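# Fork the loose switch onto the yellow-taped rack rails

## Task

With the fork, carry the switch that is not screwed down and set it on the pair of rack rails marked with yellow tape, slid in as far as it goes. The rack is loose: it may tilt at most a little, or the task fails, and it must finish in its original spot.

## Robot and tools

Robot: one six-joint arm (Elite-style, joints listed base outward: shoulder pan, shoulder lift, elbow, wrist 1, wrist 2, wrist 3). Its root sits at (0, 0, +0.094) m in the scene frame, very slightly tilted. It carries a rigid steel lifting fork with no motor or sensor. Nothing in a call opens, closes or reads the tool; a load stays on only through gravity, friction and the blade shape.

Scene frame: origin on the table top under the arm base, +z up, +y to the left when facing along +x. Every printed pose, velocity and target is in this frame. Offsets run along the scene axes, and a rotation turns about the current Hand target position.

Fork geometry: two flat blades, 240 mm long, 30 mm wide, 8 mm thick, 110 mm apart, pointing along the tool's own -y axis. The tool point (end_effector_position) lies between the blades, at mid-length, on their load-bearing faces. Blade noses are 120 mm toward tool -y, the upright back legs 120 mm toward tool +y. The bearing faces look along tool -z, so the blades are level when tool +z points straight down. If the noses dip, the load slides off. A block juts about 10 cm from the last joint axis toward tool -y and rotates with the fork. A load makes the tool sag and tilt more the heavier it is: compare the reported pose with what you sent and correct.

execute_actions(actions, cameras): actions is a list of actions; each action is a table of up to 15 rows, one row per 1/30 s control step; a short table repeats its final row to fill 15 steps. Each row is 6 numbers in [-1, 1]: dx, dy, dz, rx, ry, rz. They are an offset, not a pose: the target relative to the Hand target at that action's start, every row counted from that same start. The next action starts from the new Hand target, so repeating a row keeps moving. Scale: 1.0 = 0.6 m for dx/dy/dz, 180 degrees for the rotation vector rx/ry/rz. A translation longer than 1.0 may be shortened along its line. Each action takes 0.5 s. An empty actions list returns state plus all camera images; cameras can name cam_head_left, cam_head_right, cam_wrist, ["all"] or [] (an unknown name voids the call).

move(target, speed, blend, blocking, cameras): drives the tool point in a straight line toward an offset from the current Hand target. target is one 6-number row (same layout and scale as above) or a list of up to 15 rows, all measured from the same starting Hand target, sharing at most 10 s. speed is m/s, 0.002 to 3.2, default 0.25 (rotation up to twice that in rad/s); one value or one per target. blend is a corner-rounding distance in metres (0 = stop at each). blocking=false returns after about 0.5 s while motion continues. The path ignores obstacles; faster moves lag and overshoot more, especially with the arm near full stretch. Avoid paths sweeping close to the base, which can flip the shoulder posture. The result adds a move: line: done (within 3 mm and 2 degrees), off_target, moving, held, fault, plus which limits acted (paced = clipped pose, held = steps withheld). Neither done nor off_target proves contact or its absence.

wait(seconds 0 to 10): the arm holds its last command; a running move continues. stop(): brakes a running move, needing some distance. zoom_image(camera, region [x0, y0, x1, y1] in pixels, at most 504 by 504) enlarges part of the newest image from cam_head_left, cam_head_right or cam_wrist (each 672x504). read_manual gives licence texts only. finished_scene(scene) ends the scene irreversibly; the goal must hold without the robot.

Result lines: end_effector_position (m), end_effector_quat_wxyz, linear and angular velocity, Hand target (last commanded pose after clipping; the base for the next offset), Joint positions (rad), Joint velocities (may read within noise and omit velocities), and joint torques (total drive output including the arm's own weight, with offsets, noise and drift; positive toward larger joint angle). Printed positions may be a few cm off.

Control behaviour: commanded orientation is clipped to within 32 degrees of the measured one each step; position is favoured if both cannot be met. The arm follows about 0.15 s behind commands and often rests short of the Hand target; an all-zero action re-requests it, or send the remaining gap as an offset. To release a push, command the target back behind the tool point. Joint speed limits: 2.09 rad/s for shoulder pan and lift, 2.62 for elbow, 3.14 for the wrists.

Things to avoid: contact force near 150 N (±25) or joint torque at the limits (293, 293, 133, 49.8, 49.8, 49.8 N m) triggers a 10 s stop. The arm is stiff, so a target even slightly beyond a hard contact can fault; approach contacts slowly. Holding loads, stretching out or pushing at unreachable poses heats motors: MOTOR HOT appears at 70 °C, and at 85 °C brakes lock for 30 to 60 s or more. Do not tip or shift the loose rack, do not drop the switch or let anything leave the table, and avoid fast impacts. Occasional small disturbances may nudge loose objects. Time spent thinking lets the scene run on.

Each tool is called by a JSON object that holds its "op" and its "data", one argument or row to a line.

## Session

{"op": "execute_actions", "data": {
  "actions": []
}}

{"op": "zoom_image", "data": {
  "camera": "cam_head_right",
  "region": [290, 70, 490, 280]
}}

{"op": "zoom_image", "data": {
  "camera": "cam_head_left",
  "region": [290, 70, 490, 280]
}}

Scene clock: 0.00 s.
end_effector_position=(+0.3721, -0.1179, +0.2683) end_effector_quat_wxyz=(-0.171, +0.978, -0.115, +0.012)
Joint positions: [1.982 -1.736 2.436 -1.964 -1.402 0.575]
Joint velocities: within noise
Joint torques (N m): no reading
Hand target: +0.3721, -0.1179, +0.2683; -0.171, +0.978, -0.115, +0.012
camera_calibration:
cam_wrist: T_world_to_cam=[[0.971635, -0.232132, -0.0451733, -0.367249], [-0.231942, -0.972683, 0.00947392, -0.159603], [-0.0461385, 0.00127239, -0.998934, 0.379723], [0, 0, 0, 1]] pos_world=[0.337333, -0.240977, 0.364241]

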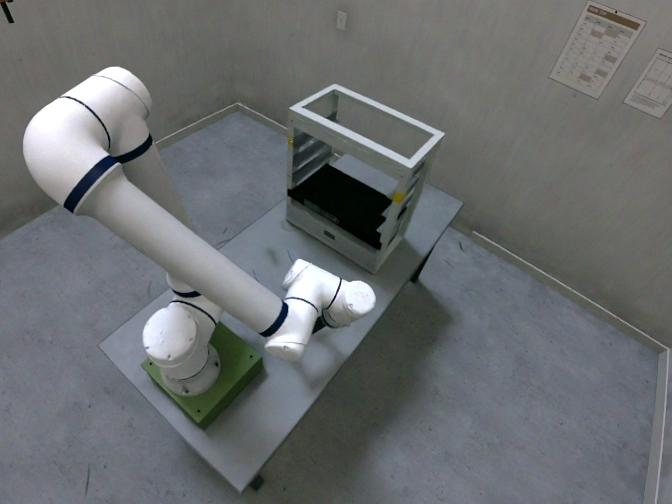

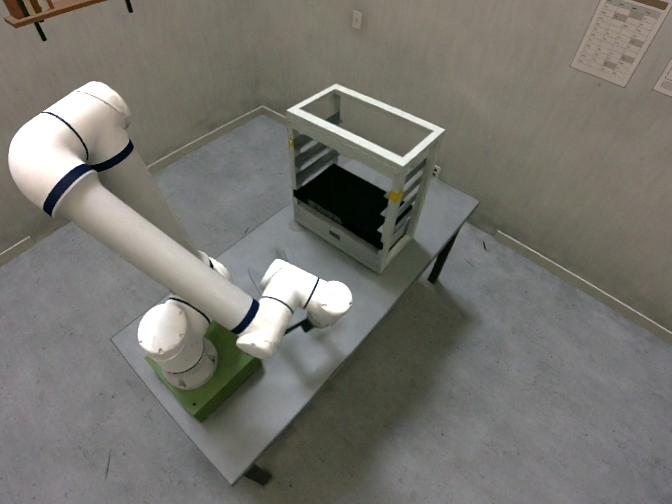

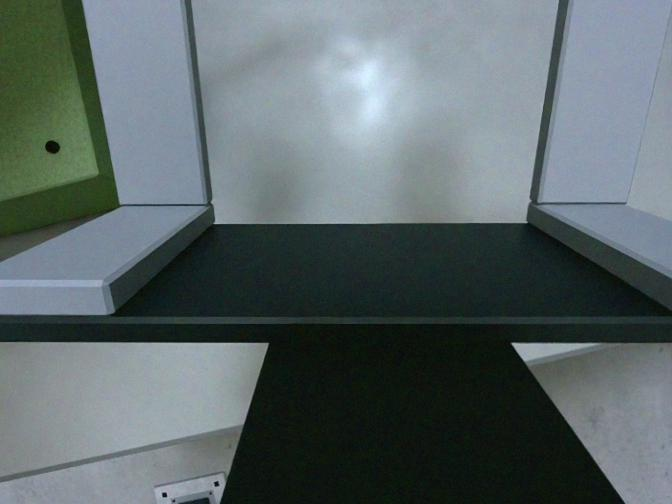

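Scaled by 2.400.

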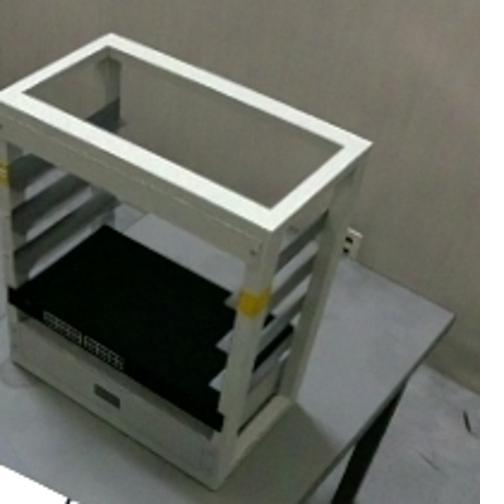

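Scaled by 2.400.

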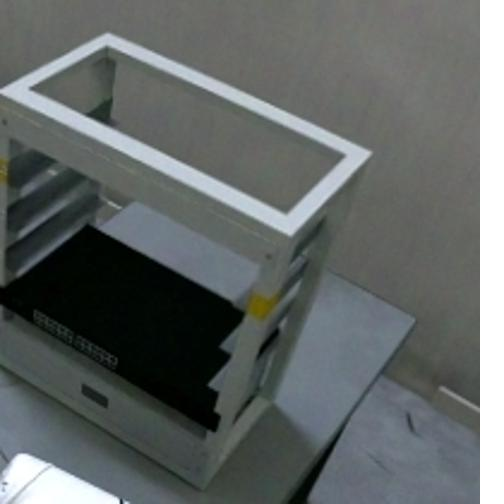

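{"op": "move", "data": {
  "target": [
    [0.2465, 0.1965, 0.3028, -0.0776, 0.0893, -0.4212],
    [0.389, 0.1965, 0.4678, 0.2557, -0.3306, -0.3714]
  ],
  "speed": 0.4,
  "blend": [0.03, 0],
  "cameras": ["all"]
}}

Scene clock: 50.63 s.
end_effector_position=(+0.6055, +0.0000, +0.5490) end_effector_quat_wxyz=(+0.500, -0.500, +0.500, -0.500)
Joint positions: [2.579 -1.153 2.712 -4.684 -0.962 3.138]
Joint torques (N m): [8.33 -32.92 -22.17 -8.48 -2.37 3.57]
Hand target: +0.6055, +0.0000, +0.5490; +0.500, -0.500, +0.500, -0.500
Off the commanded pose: 0.000 m, 0 deg.
move: done
camera_calibration:
cam_wrist: T_world_to_cam=[[0.0267449, -0.999563, -0.0126115, 0.000256582], [-0.347156, 0.00254359, -0.937804, 0.596444], [0.937426, 0.0294597, -0.346936, -0.282773], [0, 0, 0, 1]] pos_world=[0.472131, 0.00706977, 0.461247]

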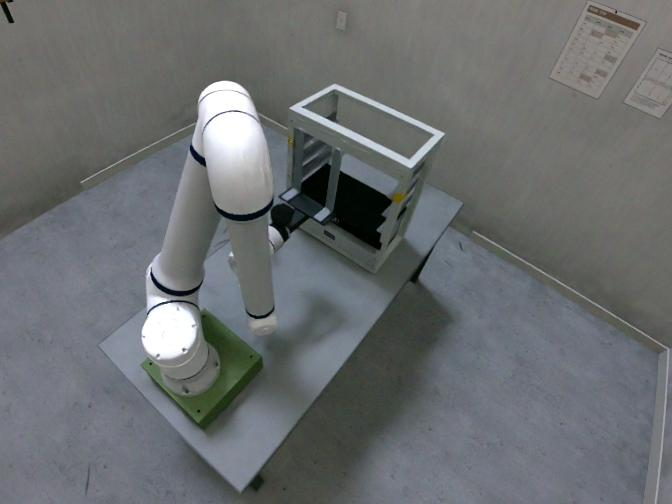

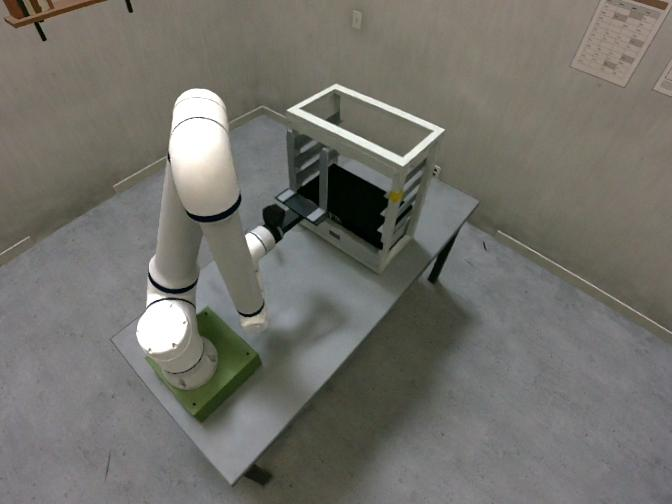

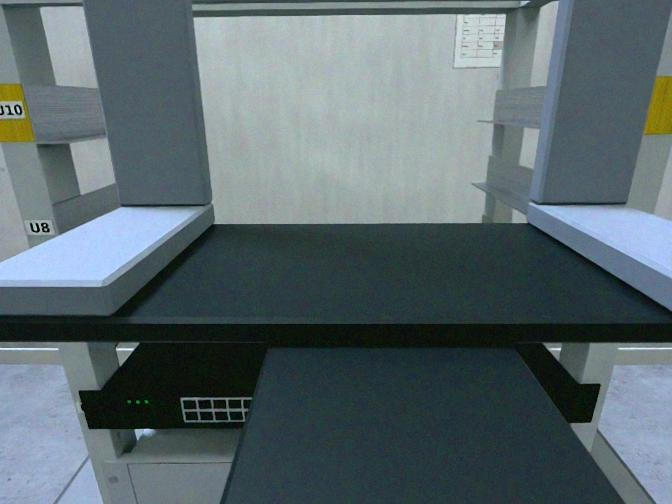

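{"op": "move", "data": {
  "target": [
    [-0.0925, 0, 0.2183, -0.00873, 0.4999, 0.00873],
    [0.4575, 0.02, 0.185, -0.00873, 0.4999, 0.00873]
  ],
  "speed": 0.4,
  "blend": [0.03, 0],
  "cameras": ["all"]
}}

{"op": "zoom_image", "data": {
  "camera": "cam_wrist",
  "region": [0, 60, 220, 230]
}}

{"op": "zoom_image", "data": {
  "camera": "cam_wrist",
  "region": [200, 60, 380, 240]
}}

{"op": "zoom_image", "data": {
  "camera": "cam_wrist",
  "region": [370, 60, 550, 240]
}}

{"op": "zoom_image", "data": {
  "camera": "cam_wrist",
  "region": [522, 60, 672, 210]
}}

Scene clock: 93.70 s.
end_effector_position=(+0.8798, +0.0120, +0.6600) end_effector_quat_wxyz=(+0.000, +0.719, -0.695, +0.000)
Joint positions: [2.948 -1.516 1.434 -1.474 -1.567 2.866]
Joint torques (N m): [8.73 -60.89 -102.36 -5.26 -1.69 3.59]
Hand target: +0.8800, +0.0120, +0.6600; +0.000, +0.719, -0.695, +0.000
Off the commanded pose: 0.000 m, 0 deg.
move: done
camera_calibration:
cam_wrist: T_world_to_cam=[[0.0222811, -0.999398, -0.0265939, 0.0194577], [-0.937477, -0.0301273, 0.346741, 0.467718], [-0.347333, 0.0172054, -0.937584, 1.01861], [0, 0, 0, 1]] pos_world=[0.791838, 0.0160116, 0.79337]

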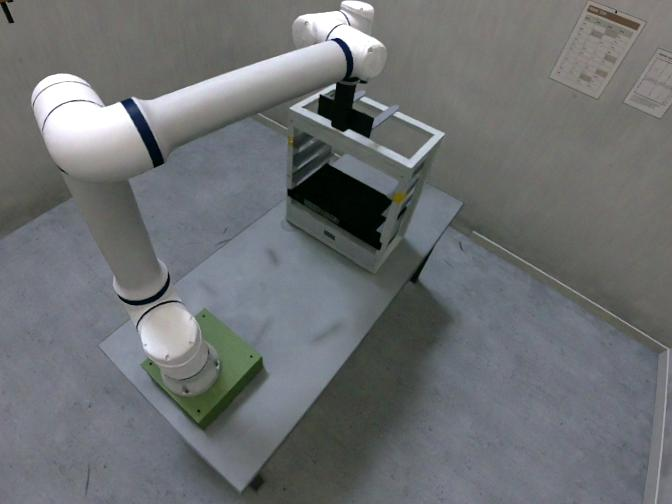

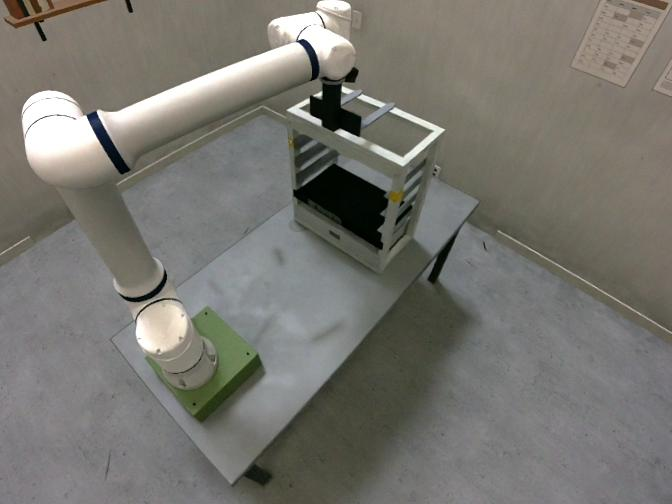

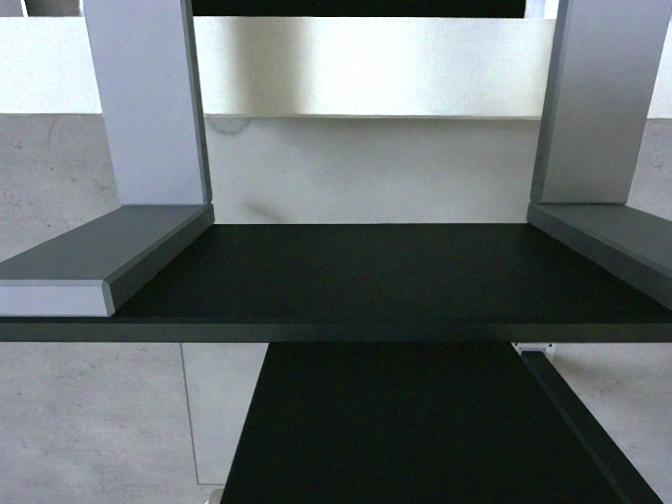

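Scaled by 2.291.

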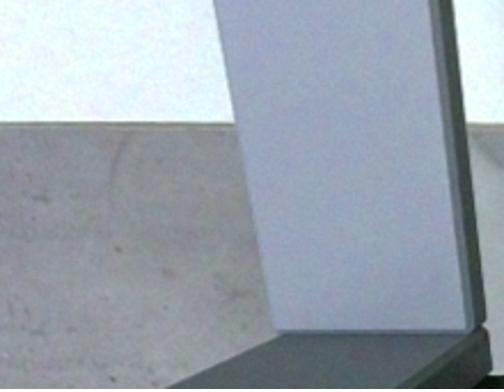

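Scaled by 2.800.

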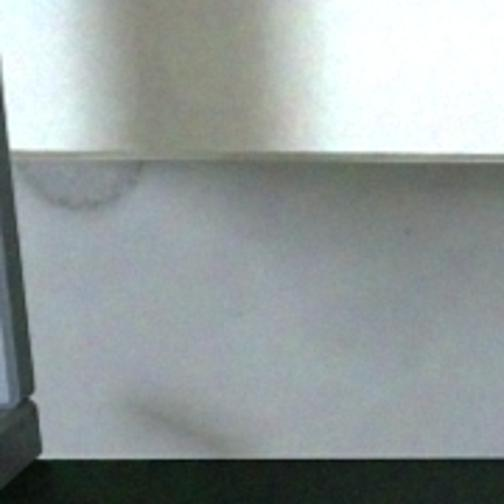

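Scaled by 2.800.

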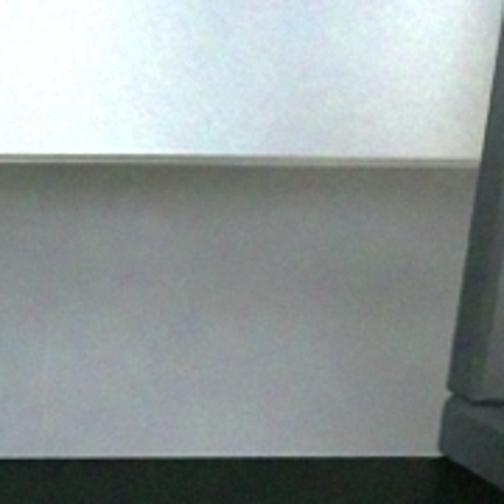

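Scaled by 3.360.

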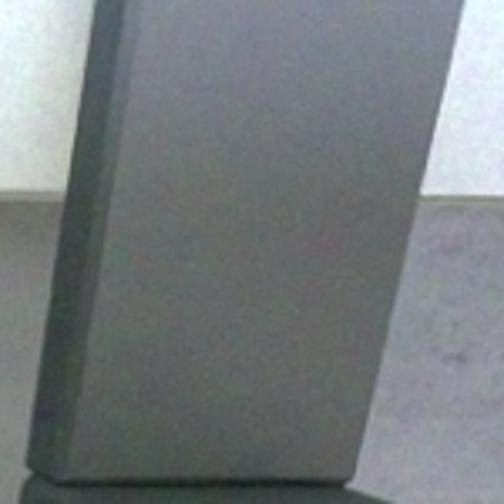

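{"op": "move", "data": {
  "target": [
    [-0.4568, -0.0055, -0.0667, 0, 0, -0.00611],
    [-0.4568, -0.0055, -0.8467, 0, 0, -0.00611]
  ],
  "speed": 0.35,
  "blend": [0.05, 0],
  "cameras": ["all"]
}}

{"op": "zoom_image", "data": {
  "camera": "cam_head_right",
  "region": [270, 130, 430, 280]
}}

{"op": "zoom_image", "data": {
  "camera": "cam_head_left",
  "region": [270, 130, 430, 280]
}}

Scene clock: 126.83 s.
end_effector_position=(+0.6059, +0.0087, +0.1521) end_effector_quat_wxyz=(+0.000, +0.713, -0.701, +0.000)
Joint positions: [2.802 -1.626 2.555 -2.485 -1.57 2.739]
Joint torques (N m): [9.58 -21.62 -46.36 -10.38 1.97 3.51]
Hand target: +0.6059, +0.0087, +0.1520; +0.000, +0.713, -0.701, +0.000
Off the commanded pose: 0.000 m, 0 deg.
move: done
camera_calibration:
cam_wrist: T_world_to_cam=[[0.00305095, -0.999641, -0.0266157, 0.0204007], [-0.937839, -0.0120975, 0.346859, 0.386946], [-0.347056, 0.023903, -0.93754, 0.447066], [0, 0, 0, 1]] pos_world=[0.517988, 0.0143882, 0.28547]

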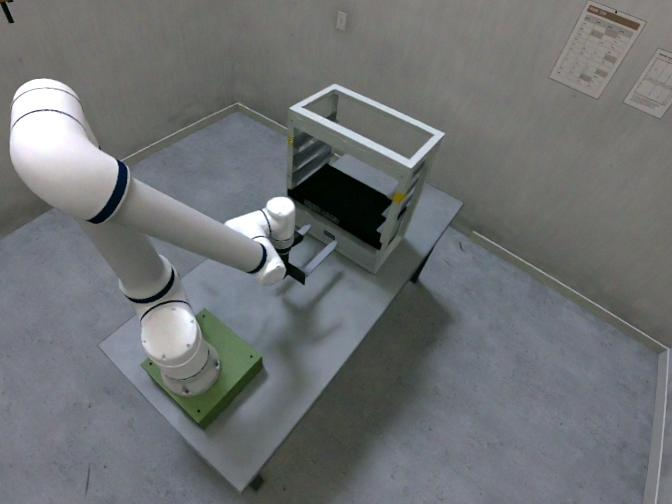

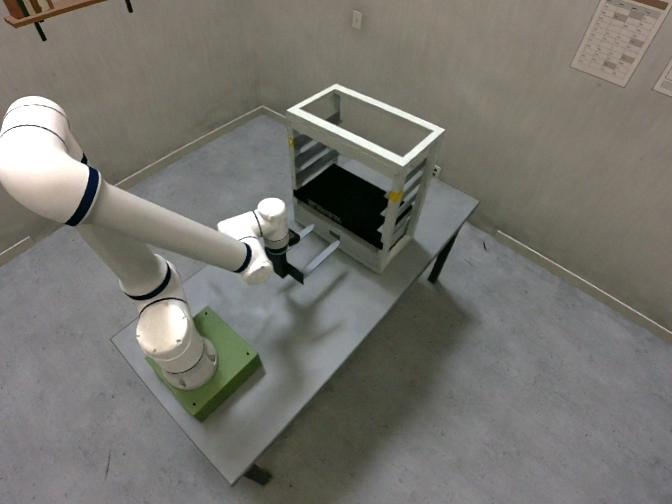

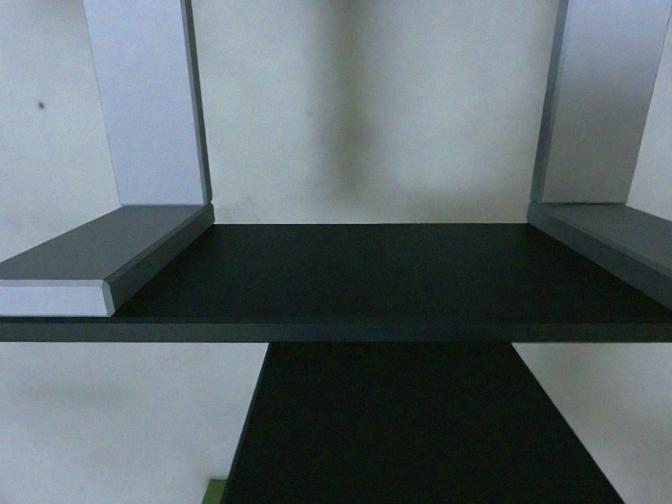

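Scaled by 3.150.

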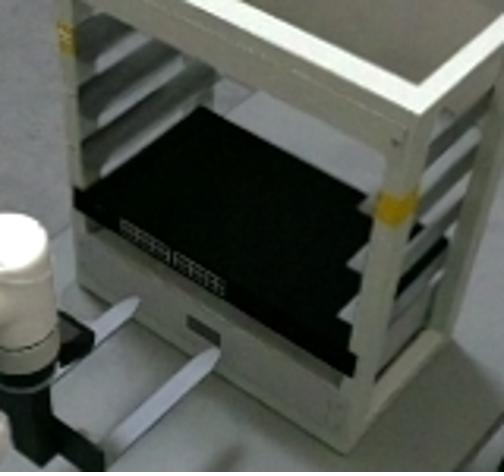

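Scaled by 3.150.

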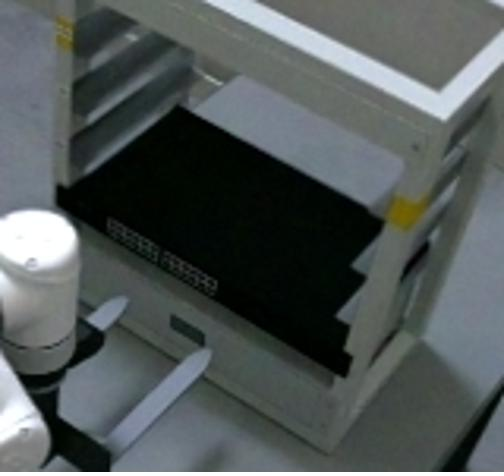

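{"op": "move", "data": {
  "target": [0.37666, 0.0059, 0, 0, 0, 0],
  "speed": 0.15,
  "cameras": ["all"]
}}

{"op": "zoom_image", "data": {
  "camera": "cam_head_right",
  "region": [270, 130, 430, 280]
}}

{"op": "zoom_image", "data": {
  "camera": "cam_head_left",
  "region": [270, 130, 430, 280]
}}

Scene clock: 158.40 s.
end_effector_position=(+0.8317, +0.0122, +0.1520) end_effector_quat_wxyz=(+0.000, +0.713, -0.701, +0.000)
Joint positions: [2.938 -1.279 2.147 -2.423 -1.568 2.875]
Joint torques (N m): [8.85 -64.23 -74.95 -5.53 -1.2 3.29]
Hand target: +0.8319, +0.0122, +0.1520; +0.000, +0.713, -0.701, +0.000
Off the commanded pose: 0.000 m, 0 deg.
move: done
camera_calibration:
cam_wrist: T_world_to_cam=[[0.00305244, -0.999641, -0.0266154, 0.0233066], [-0.937872, -0.0120966, 0.34677, 0.598838], [-0.346968, 0.0239034, -0.937572, 0.525195], [0, 0, 0, 1]] pos_world=[0.743788, 0.0179882, 0.28537]

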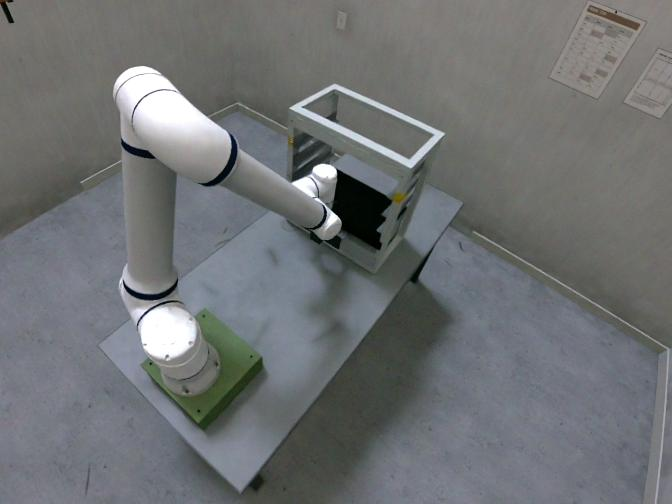

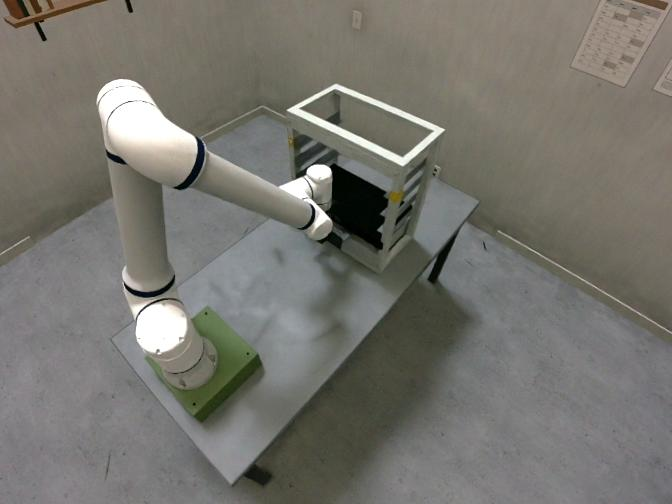

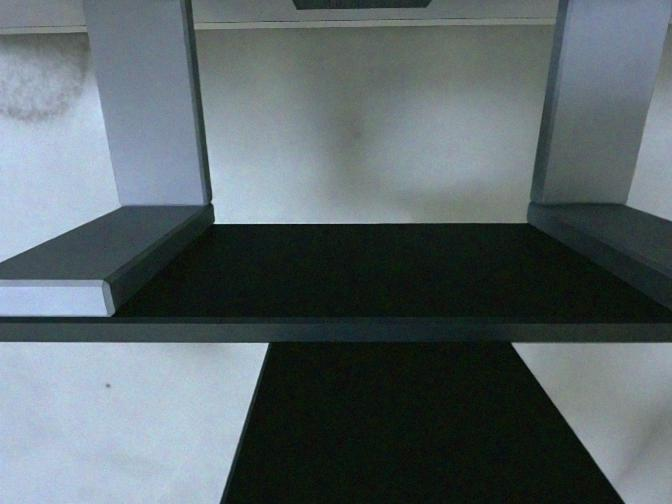

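Scaled by 3.150.

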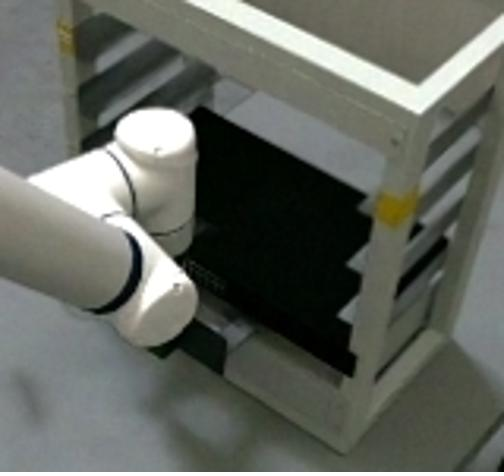

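Scaled by 3.150.

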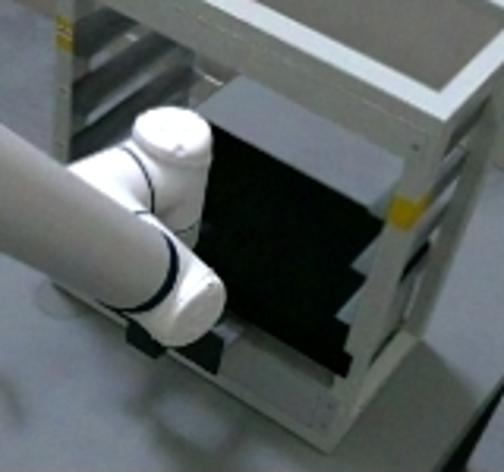

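{"op": "zoom_image", "data": {
  "camera": "cam_wrist",
  "region": [180, 0, 370, 100]
}}

{"op": "zoom_image", "data": {
  "camera": "cam_wrist",
  "region": [370, 0, 560, 100]
}}

{"op": "zoom_image", "data": {
  "camera": "cam_wrist",
  "region": [0, 0, 110, 80]
}}

{"op": "zoom_image", "data": {
  "camera": "cam_wrist",
  "region": [562, 0, 672, 80]
}}

Scaled by 2.653.

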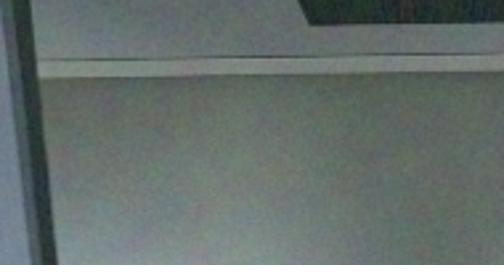

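Scaled by 2.653.

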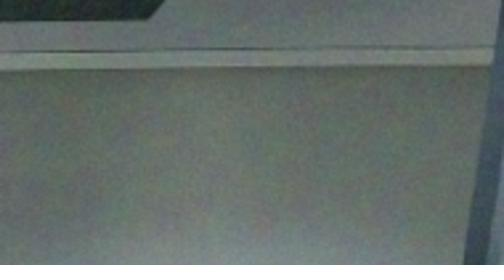

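Scaled by 4.582.

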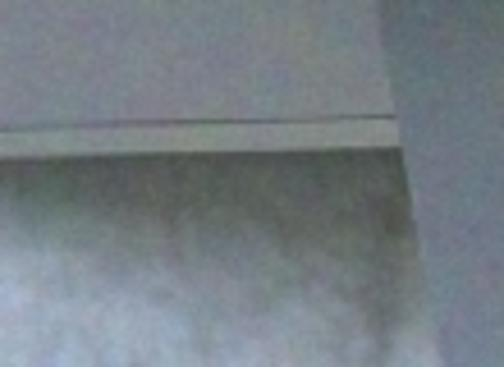

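Scaled by 4.582.

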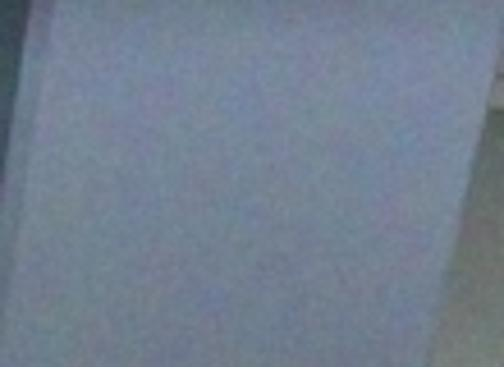

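{"op": "move", "data": {
  "target": [0, 0, 0.03, 0, 0, 0],
  "speed": 0.06
}}

{"op": "move", "data": {
  "target": [0, 0, 0.0117, 0, 0, 0],
  "speed": 0.03
}}

{"op": "move", "data": {
  "target": [0, 0, 0.0167, 0, 0, 0],
  "speed": 0.03,
  "cameras": ["all"]
}}

{"op": "zoom_image", "data": {
  "camera": "cam_head_right",
  "region": [270, 130, 430, 280]
}}

{"op": "zoom_image", "data": {
  "camera": "cam_head_left",
  "region": [270, 130, 430, 280]
}}

Scene clock: 178.07 s.
end_effector_position=(+0.8319, +0.0123, +0.1698) end_effector_quat_wxyz=(+0.000, +0.713, -0.701, +0.000)
Joint positions: [2.938 -1.305 2.136 -2.387 -1.568 2.875]
Joint torques (N m): [-13.2 -92.24 -77.05 -5.34 -1.06 -1.55]
Hand target: +0.8319, +0.0122, +0.1700; +0.000, +0.713, -0.701, +0.000
Off the commanded pose: 0.000 m, 0 deg.
move: done

Scene clock: 178.83 s.
end_effector_position=(+0.8318, +0.0122, +0.1767) end_effector_quat_wxyz=(+0.000, +0.713, -0.701, +0.000)
Joint positions: [2.938 -1.314 2.132 -2.373 -1.568 2.875]
Joint torques (N m): [-18.38 -122.02 -112.34 -19.19 3.37 -1.77]
Hand target: +0.8319, +0.0122, +0.1770; +0.000, +0.713, -0.701, +0.000
Off the commanded pose: 0.000 m, 0 deg.
move: done

Scene clock: 179.67 s.
end_effector_position=(+0.8319, +0.0122, +0.1869) end_effector_quat_wxyz=(+0.000, +0.713, -0.701, +0.000)
Joint positions: [2.938 -1.328 2.125 -2.353 -1.568 2.875]
Joint torques (N m): [-21.57 -122.26 -115.74 -19.19 3.72 -2.33]
Hand target: +0.8319, +0.0122, +0.1870; +0.000, +0.713, -0.701, +0.000
Off the commanded pose: 0.000 m, 0 deg.
move: done
camera_calibration:
cam_wrist: T_world_to_cam=[[0.00305244, -0.999641, -0.0266154, 0.0242322], [-0.937872, -0.0120966, 0.34677, 0.586958], [-0.346968, 0.0239034, -0.937572, 0.557892], [0, 0, 0, 1]] pos_world=[0.743988, 0.0179882, 0.32017]

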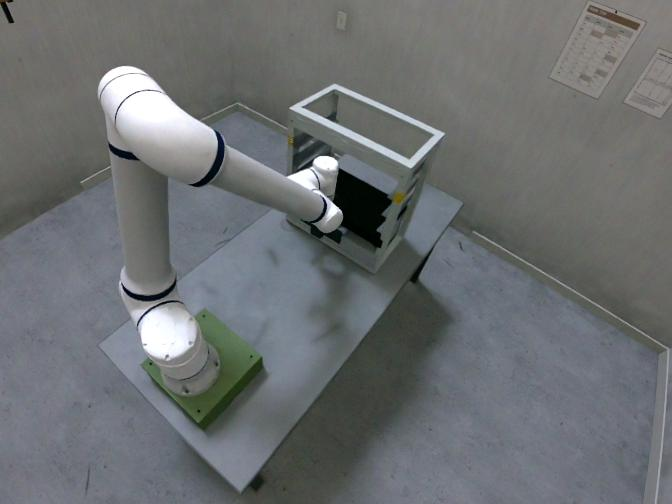

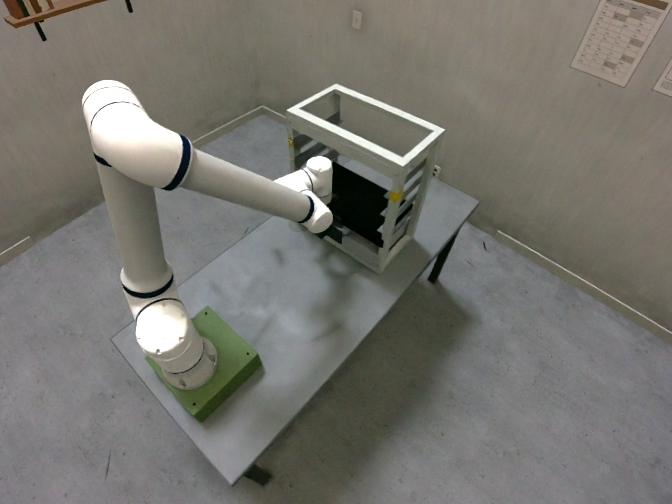

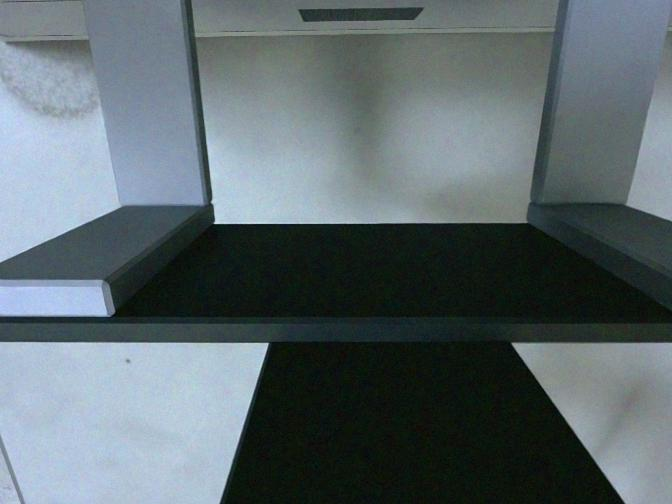

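Scaled by 3.150.

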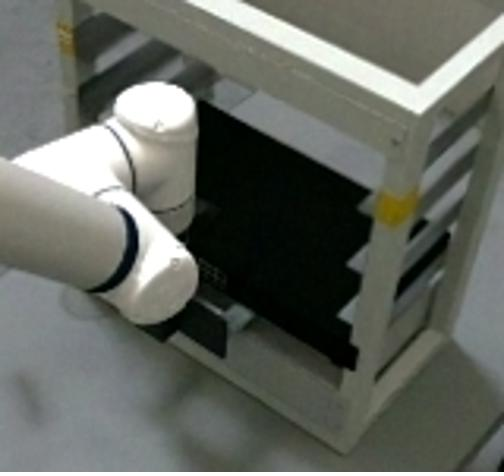

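Scaled by 3.150.

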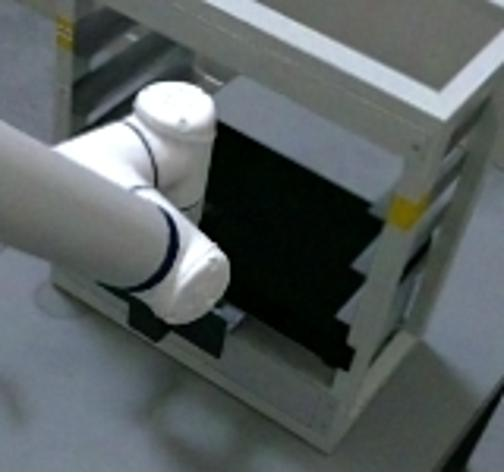

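{"op": "move", "data": {
  "target": [-0.51657, -0.00992, 0, 0, 0, 0],
  "speed": 0.12,
  "cameras": ["all"]
}}

{"op": "zoom_image", "data": {
  "camera": "cam_head_right",
  "region": [220, 110, 440, 290]
}}

{"op": "zoom_image", "data": {
  "camera": "cam_head_left",
  "region": [220, 110, 440, 290]
}}

Scene clock: 193.53 s.
end_effector_position=(+0.5221, +0.0063, +0.1870) end_effector_quat_wxyz=(+0.000, +0.713, -0.701, +0.000)
Joint positions: [2.703 -1.908 2.654 -2.302 -1.571 2.64]
Joint torques (N m): [-22.29 -47.96 -93.48 -17.97 6 -2.31]
Hand target: +0.5220, +0.0063, +0.1870; +0.000, +0.713, -0.701, +0.000
Off the commanded pose: 0.000 m, 0 deg.
move: done
camera_calibration:
cam_wrist: T_world_to_cam=[[0.00305244, -0.999641, -0.0266154, 0.0191854], [-0.937872, -0.0120966, 0.34677, 0.296263], [-0.346968, 0.0239034, -0.937572, 0.450732], [0, 0, 0, 1]] pos_world=[0.434188, 0.0119882, 0.32037]

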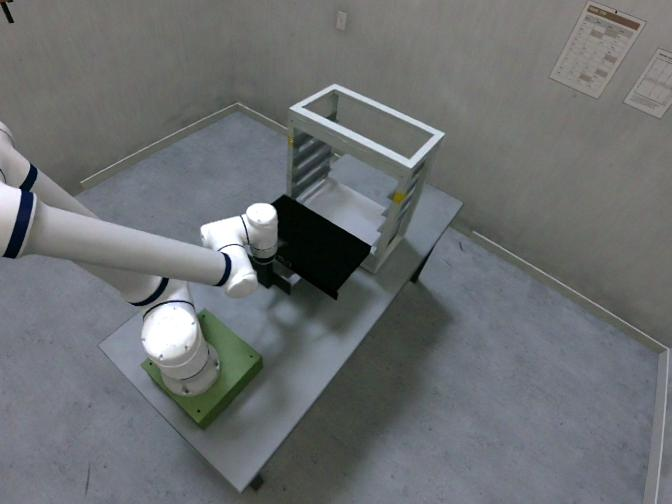

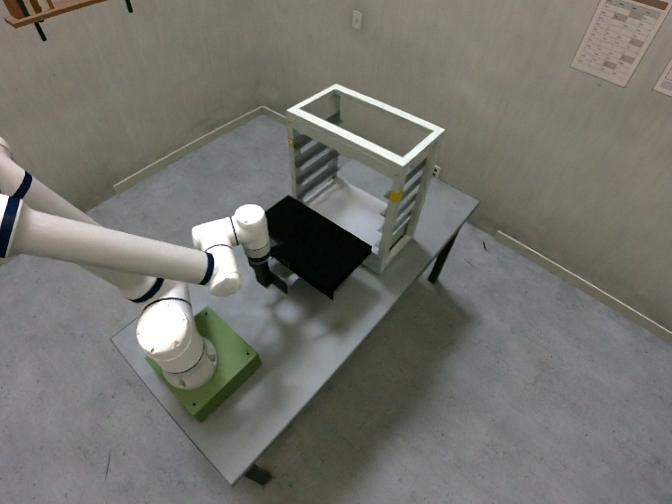

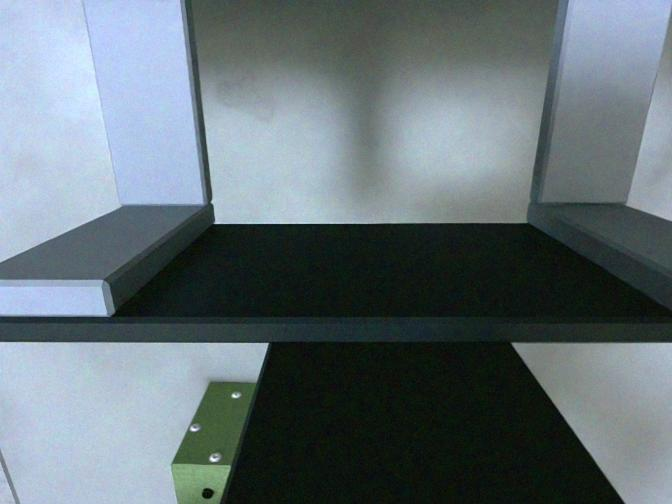

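Scaled by 2.291.

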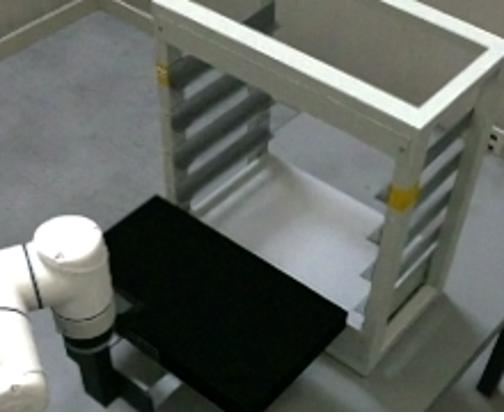

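Scaled by 2.291.

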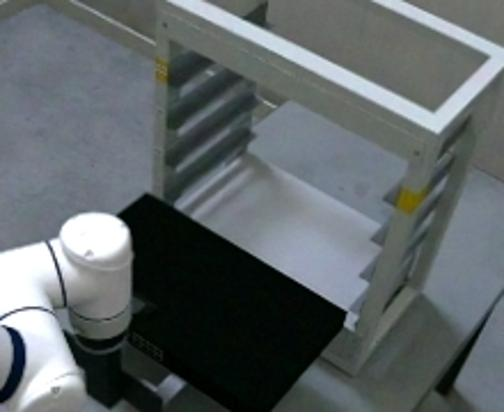

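{"op": "move", "data": {
  "target": [0, 0, 0.445, 0, 0, 0],
  "speed": 0.15,
  "cameras": ["all"]
}}

{"op": "zoom_image", "data": {
  "camera": "cam_head_right",
  "region": [220, 80, 440, 260]
}}

{"op": "zoom_image", "data": {
  "camera": "cam_head_left",
  "region": [220, 80, 440, 260]
}}

Scene clock: 205.43 s.
end_effector_position=(+0.5220, +0.0063, +0.4538) end_effector_quat_wxyz=(+0.000, +0.713, -0.701, +0.000)
Joint positions: [2.703 -2.175 2.257 -1.638 -1.571 2.64]
Joint torques (N m): [-22.2 -39.2 -146.42 -18.1 2.9 -2.22]
Hand target: +0.5220, +0.0063, +0.4540; +0.000, +0.713, -0.701, +0.000
Off the commanded pose: 0.000 m, 0 deg.
move: done
camera_calibration:
cam_wrist: T_world_to_cam=[[0.00305244, -0.999641, -0.0266154, 0.0262866], [-0.937872, -0.0120966, 0.34677, 0.203651], [-0.346968, 0.0239034, -0.937572, 0.700842], [0, 0, 0, 1]] pos_world=[0.434088, 0.0119882, 0.58717]

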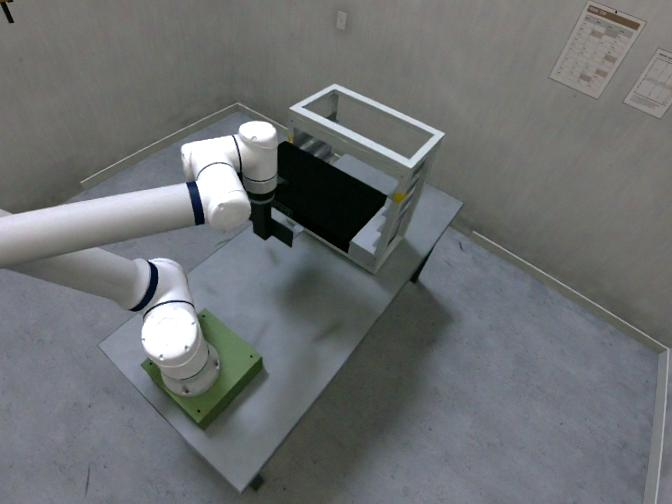

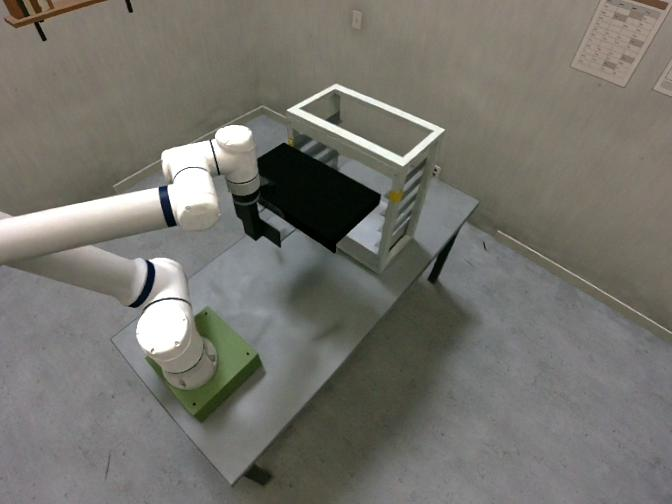

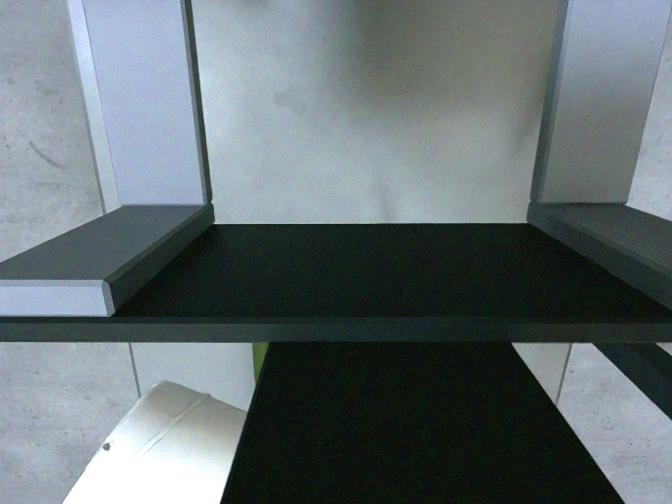

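Scaled by 2.291.

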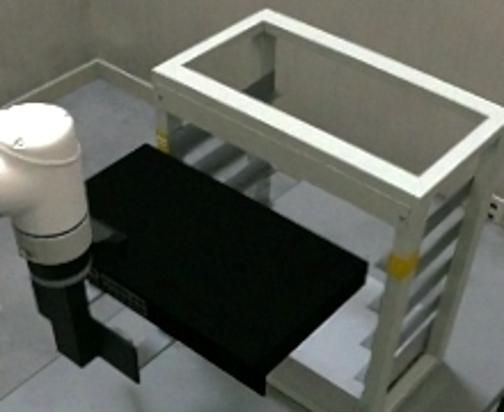

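Scaled by 2.291.

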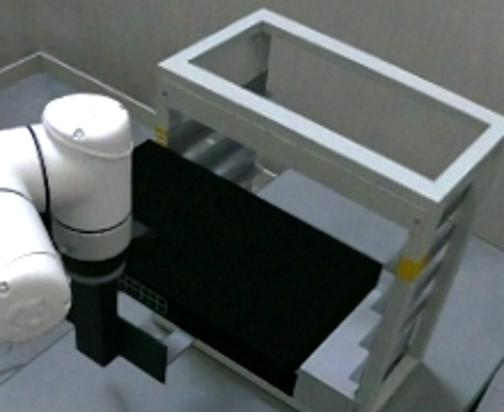

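{"op": "move", "data": {
  "target": [0.22496, 0.00432, 0, 0, 0, 0],
  "speed": 0.1,
  "cameras": ["cam_head_left", "cam_head_right"]
}}

{"op": "zoom_image", "data": {
  "camera": "cam_head_right",
  "region": [260, 80, 440, 230]
}}

{"op": "zoom_image", "data": {
  "camera": "cam_head_left",
  "region": [260, 80, 440, 230]
}}

Scene clock: 210.00 s.
end_effector_position=(+0.6568, +0.0089, +0.4540) end_effector_quat_wxyz=(+0.000, +0.713, -0.701, +0.000)
Joint positions: [2.841 -1.885 2.109 -1.78 -1.569 2.778]
Joint torques (N m): [9.7 -43.76 -144.75 -23.79 1.52 3.39]
Hand target: +0.6570, +0.0089, +0.4540; +0.000, +0.713, -0.701, +0.000
Off the commanded pose: 0.000 m, 0 deg.
move: done
Images, in order (width x height): cam_head_left 672x504, cam_head_right 672x504.

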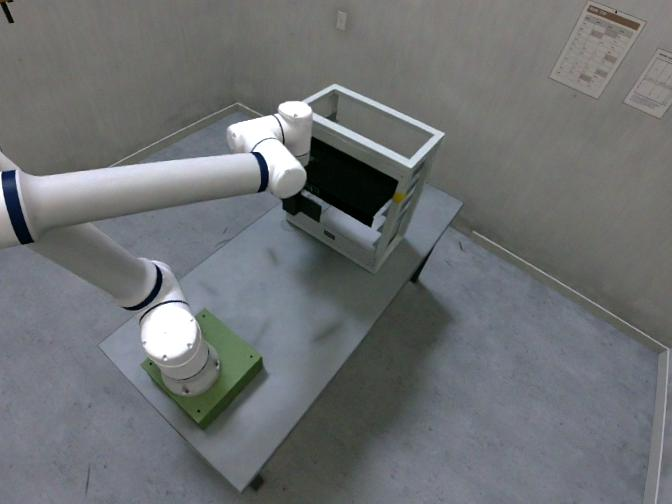

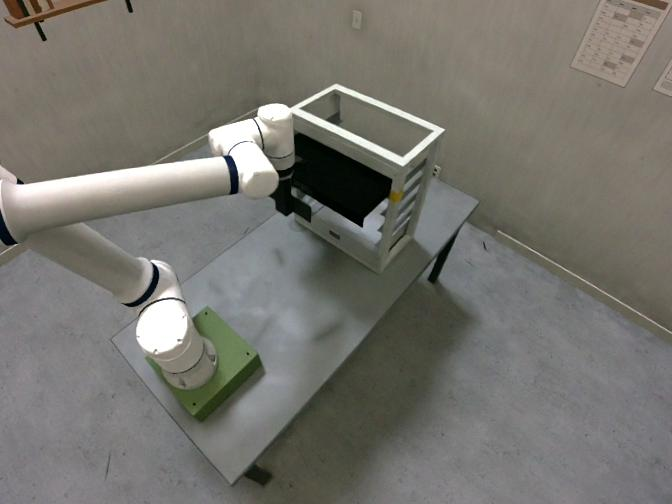

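Scaled by 2.800.

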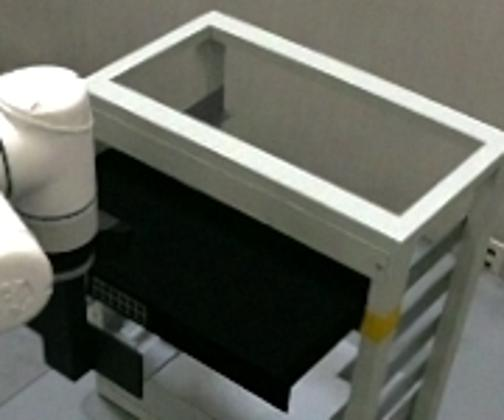

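Scaled by 2.800.

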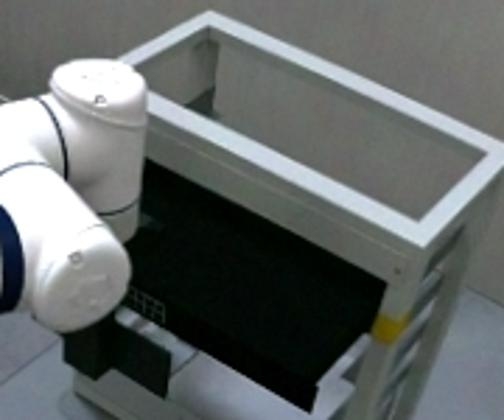

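{"op": "move", "data": {
  "target": [0.25, 0.0048, 0, 0, 0, 0],
  "speed": 0.09,
  "cameras": ["cam_wrist"]
}}

Scene clock: 224.77 s.
end_effector_position=(+0.8067, +0.0118, +0.4540) end_effector_quat_wxyz=(+0.000, +0.713, -0.701, +0.000)
Joint positions: [2.926 -1.61 1.892 -1.837 -1.568 2.863]
Joint torques (N m): [8.14 -79.63 -142.54 -23.94 1.69 3.55]
Hand target: +0.8070, +0.0118, +0.4540; +0.000, +0.713, -0.701, +0.000
Off the commanded pose: 0.000 m, 0 deg.
move: done
camera_calibration:
cam_wrist: T_world_to_cam=[[0.00301876, -0.999639, -0.0267095, 0.0310002], [-0.937873, -0.0120976, 0.346769, 0.470661], [-0.346967, 0.0240033, -0.93757, 0.799676], [0, 0, 0, 1]] pos_world=[0.718788, 0.0174881, 0.587369]
Images, in order (width x height): cam_wrist 672x504.

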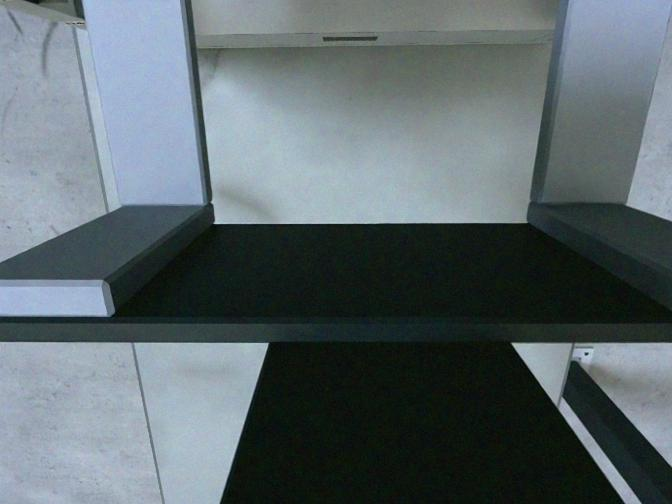

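{"op": "move", "data": {
  "target": [0.0465, 0.0009, 0, 0, 0, 0],
  "speed": 0.06,
  "cameras": ["cam_head_left", "cam_head_right"]
}}

Scene clock: 229.67 s.
end_effector_position=(+0.8347, +0.0123, +0.4540) end_effector_quat_wxyz=(+0.000, +0.713, -0.701, +0.000)
Joint positions: [2.937 -1.563 1.846 -1.839 -1.568 2.875]
Joint torques (N m): [8.82 -82.69 -146.86 -20.93 2.94 3.5]
Hand target: +0.8349, +0.0123, +0.4540; +0.000, +0.713, -0.701, +0.000
Off the commanded pose: 0.000 m, 0 deg.
move: done
Images, in order (width x height): cam_head_left 672x504, cam_head_right 672x504.

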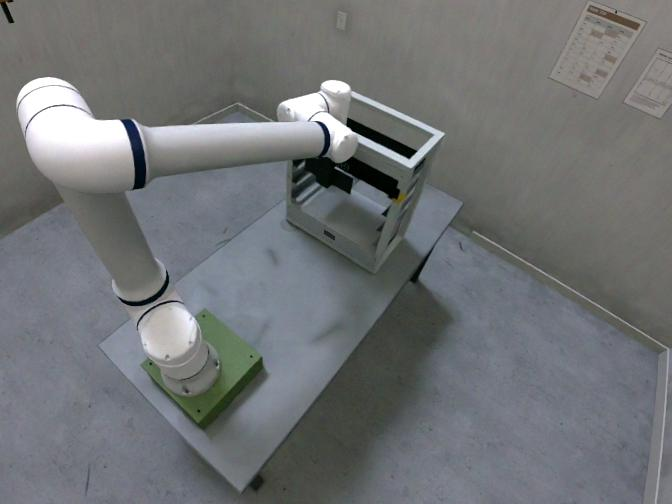

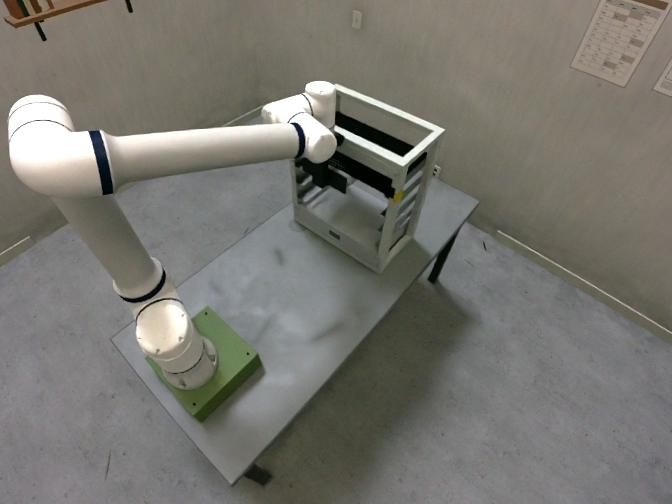

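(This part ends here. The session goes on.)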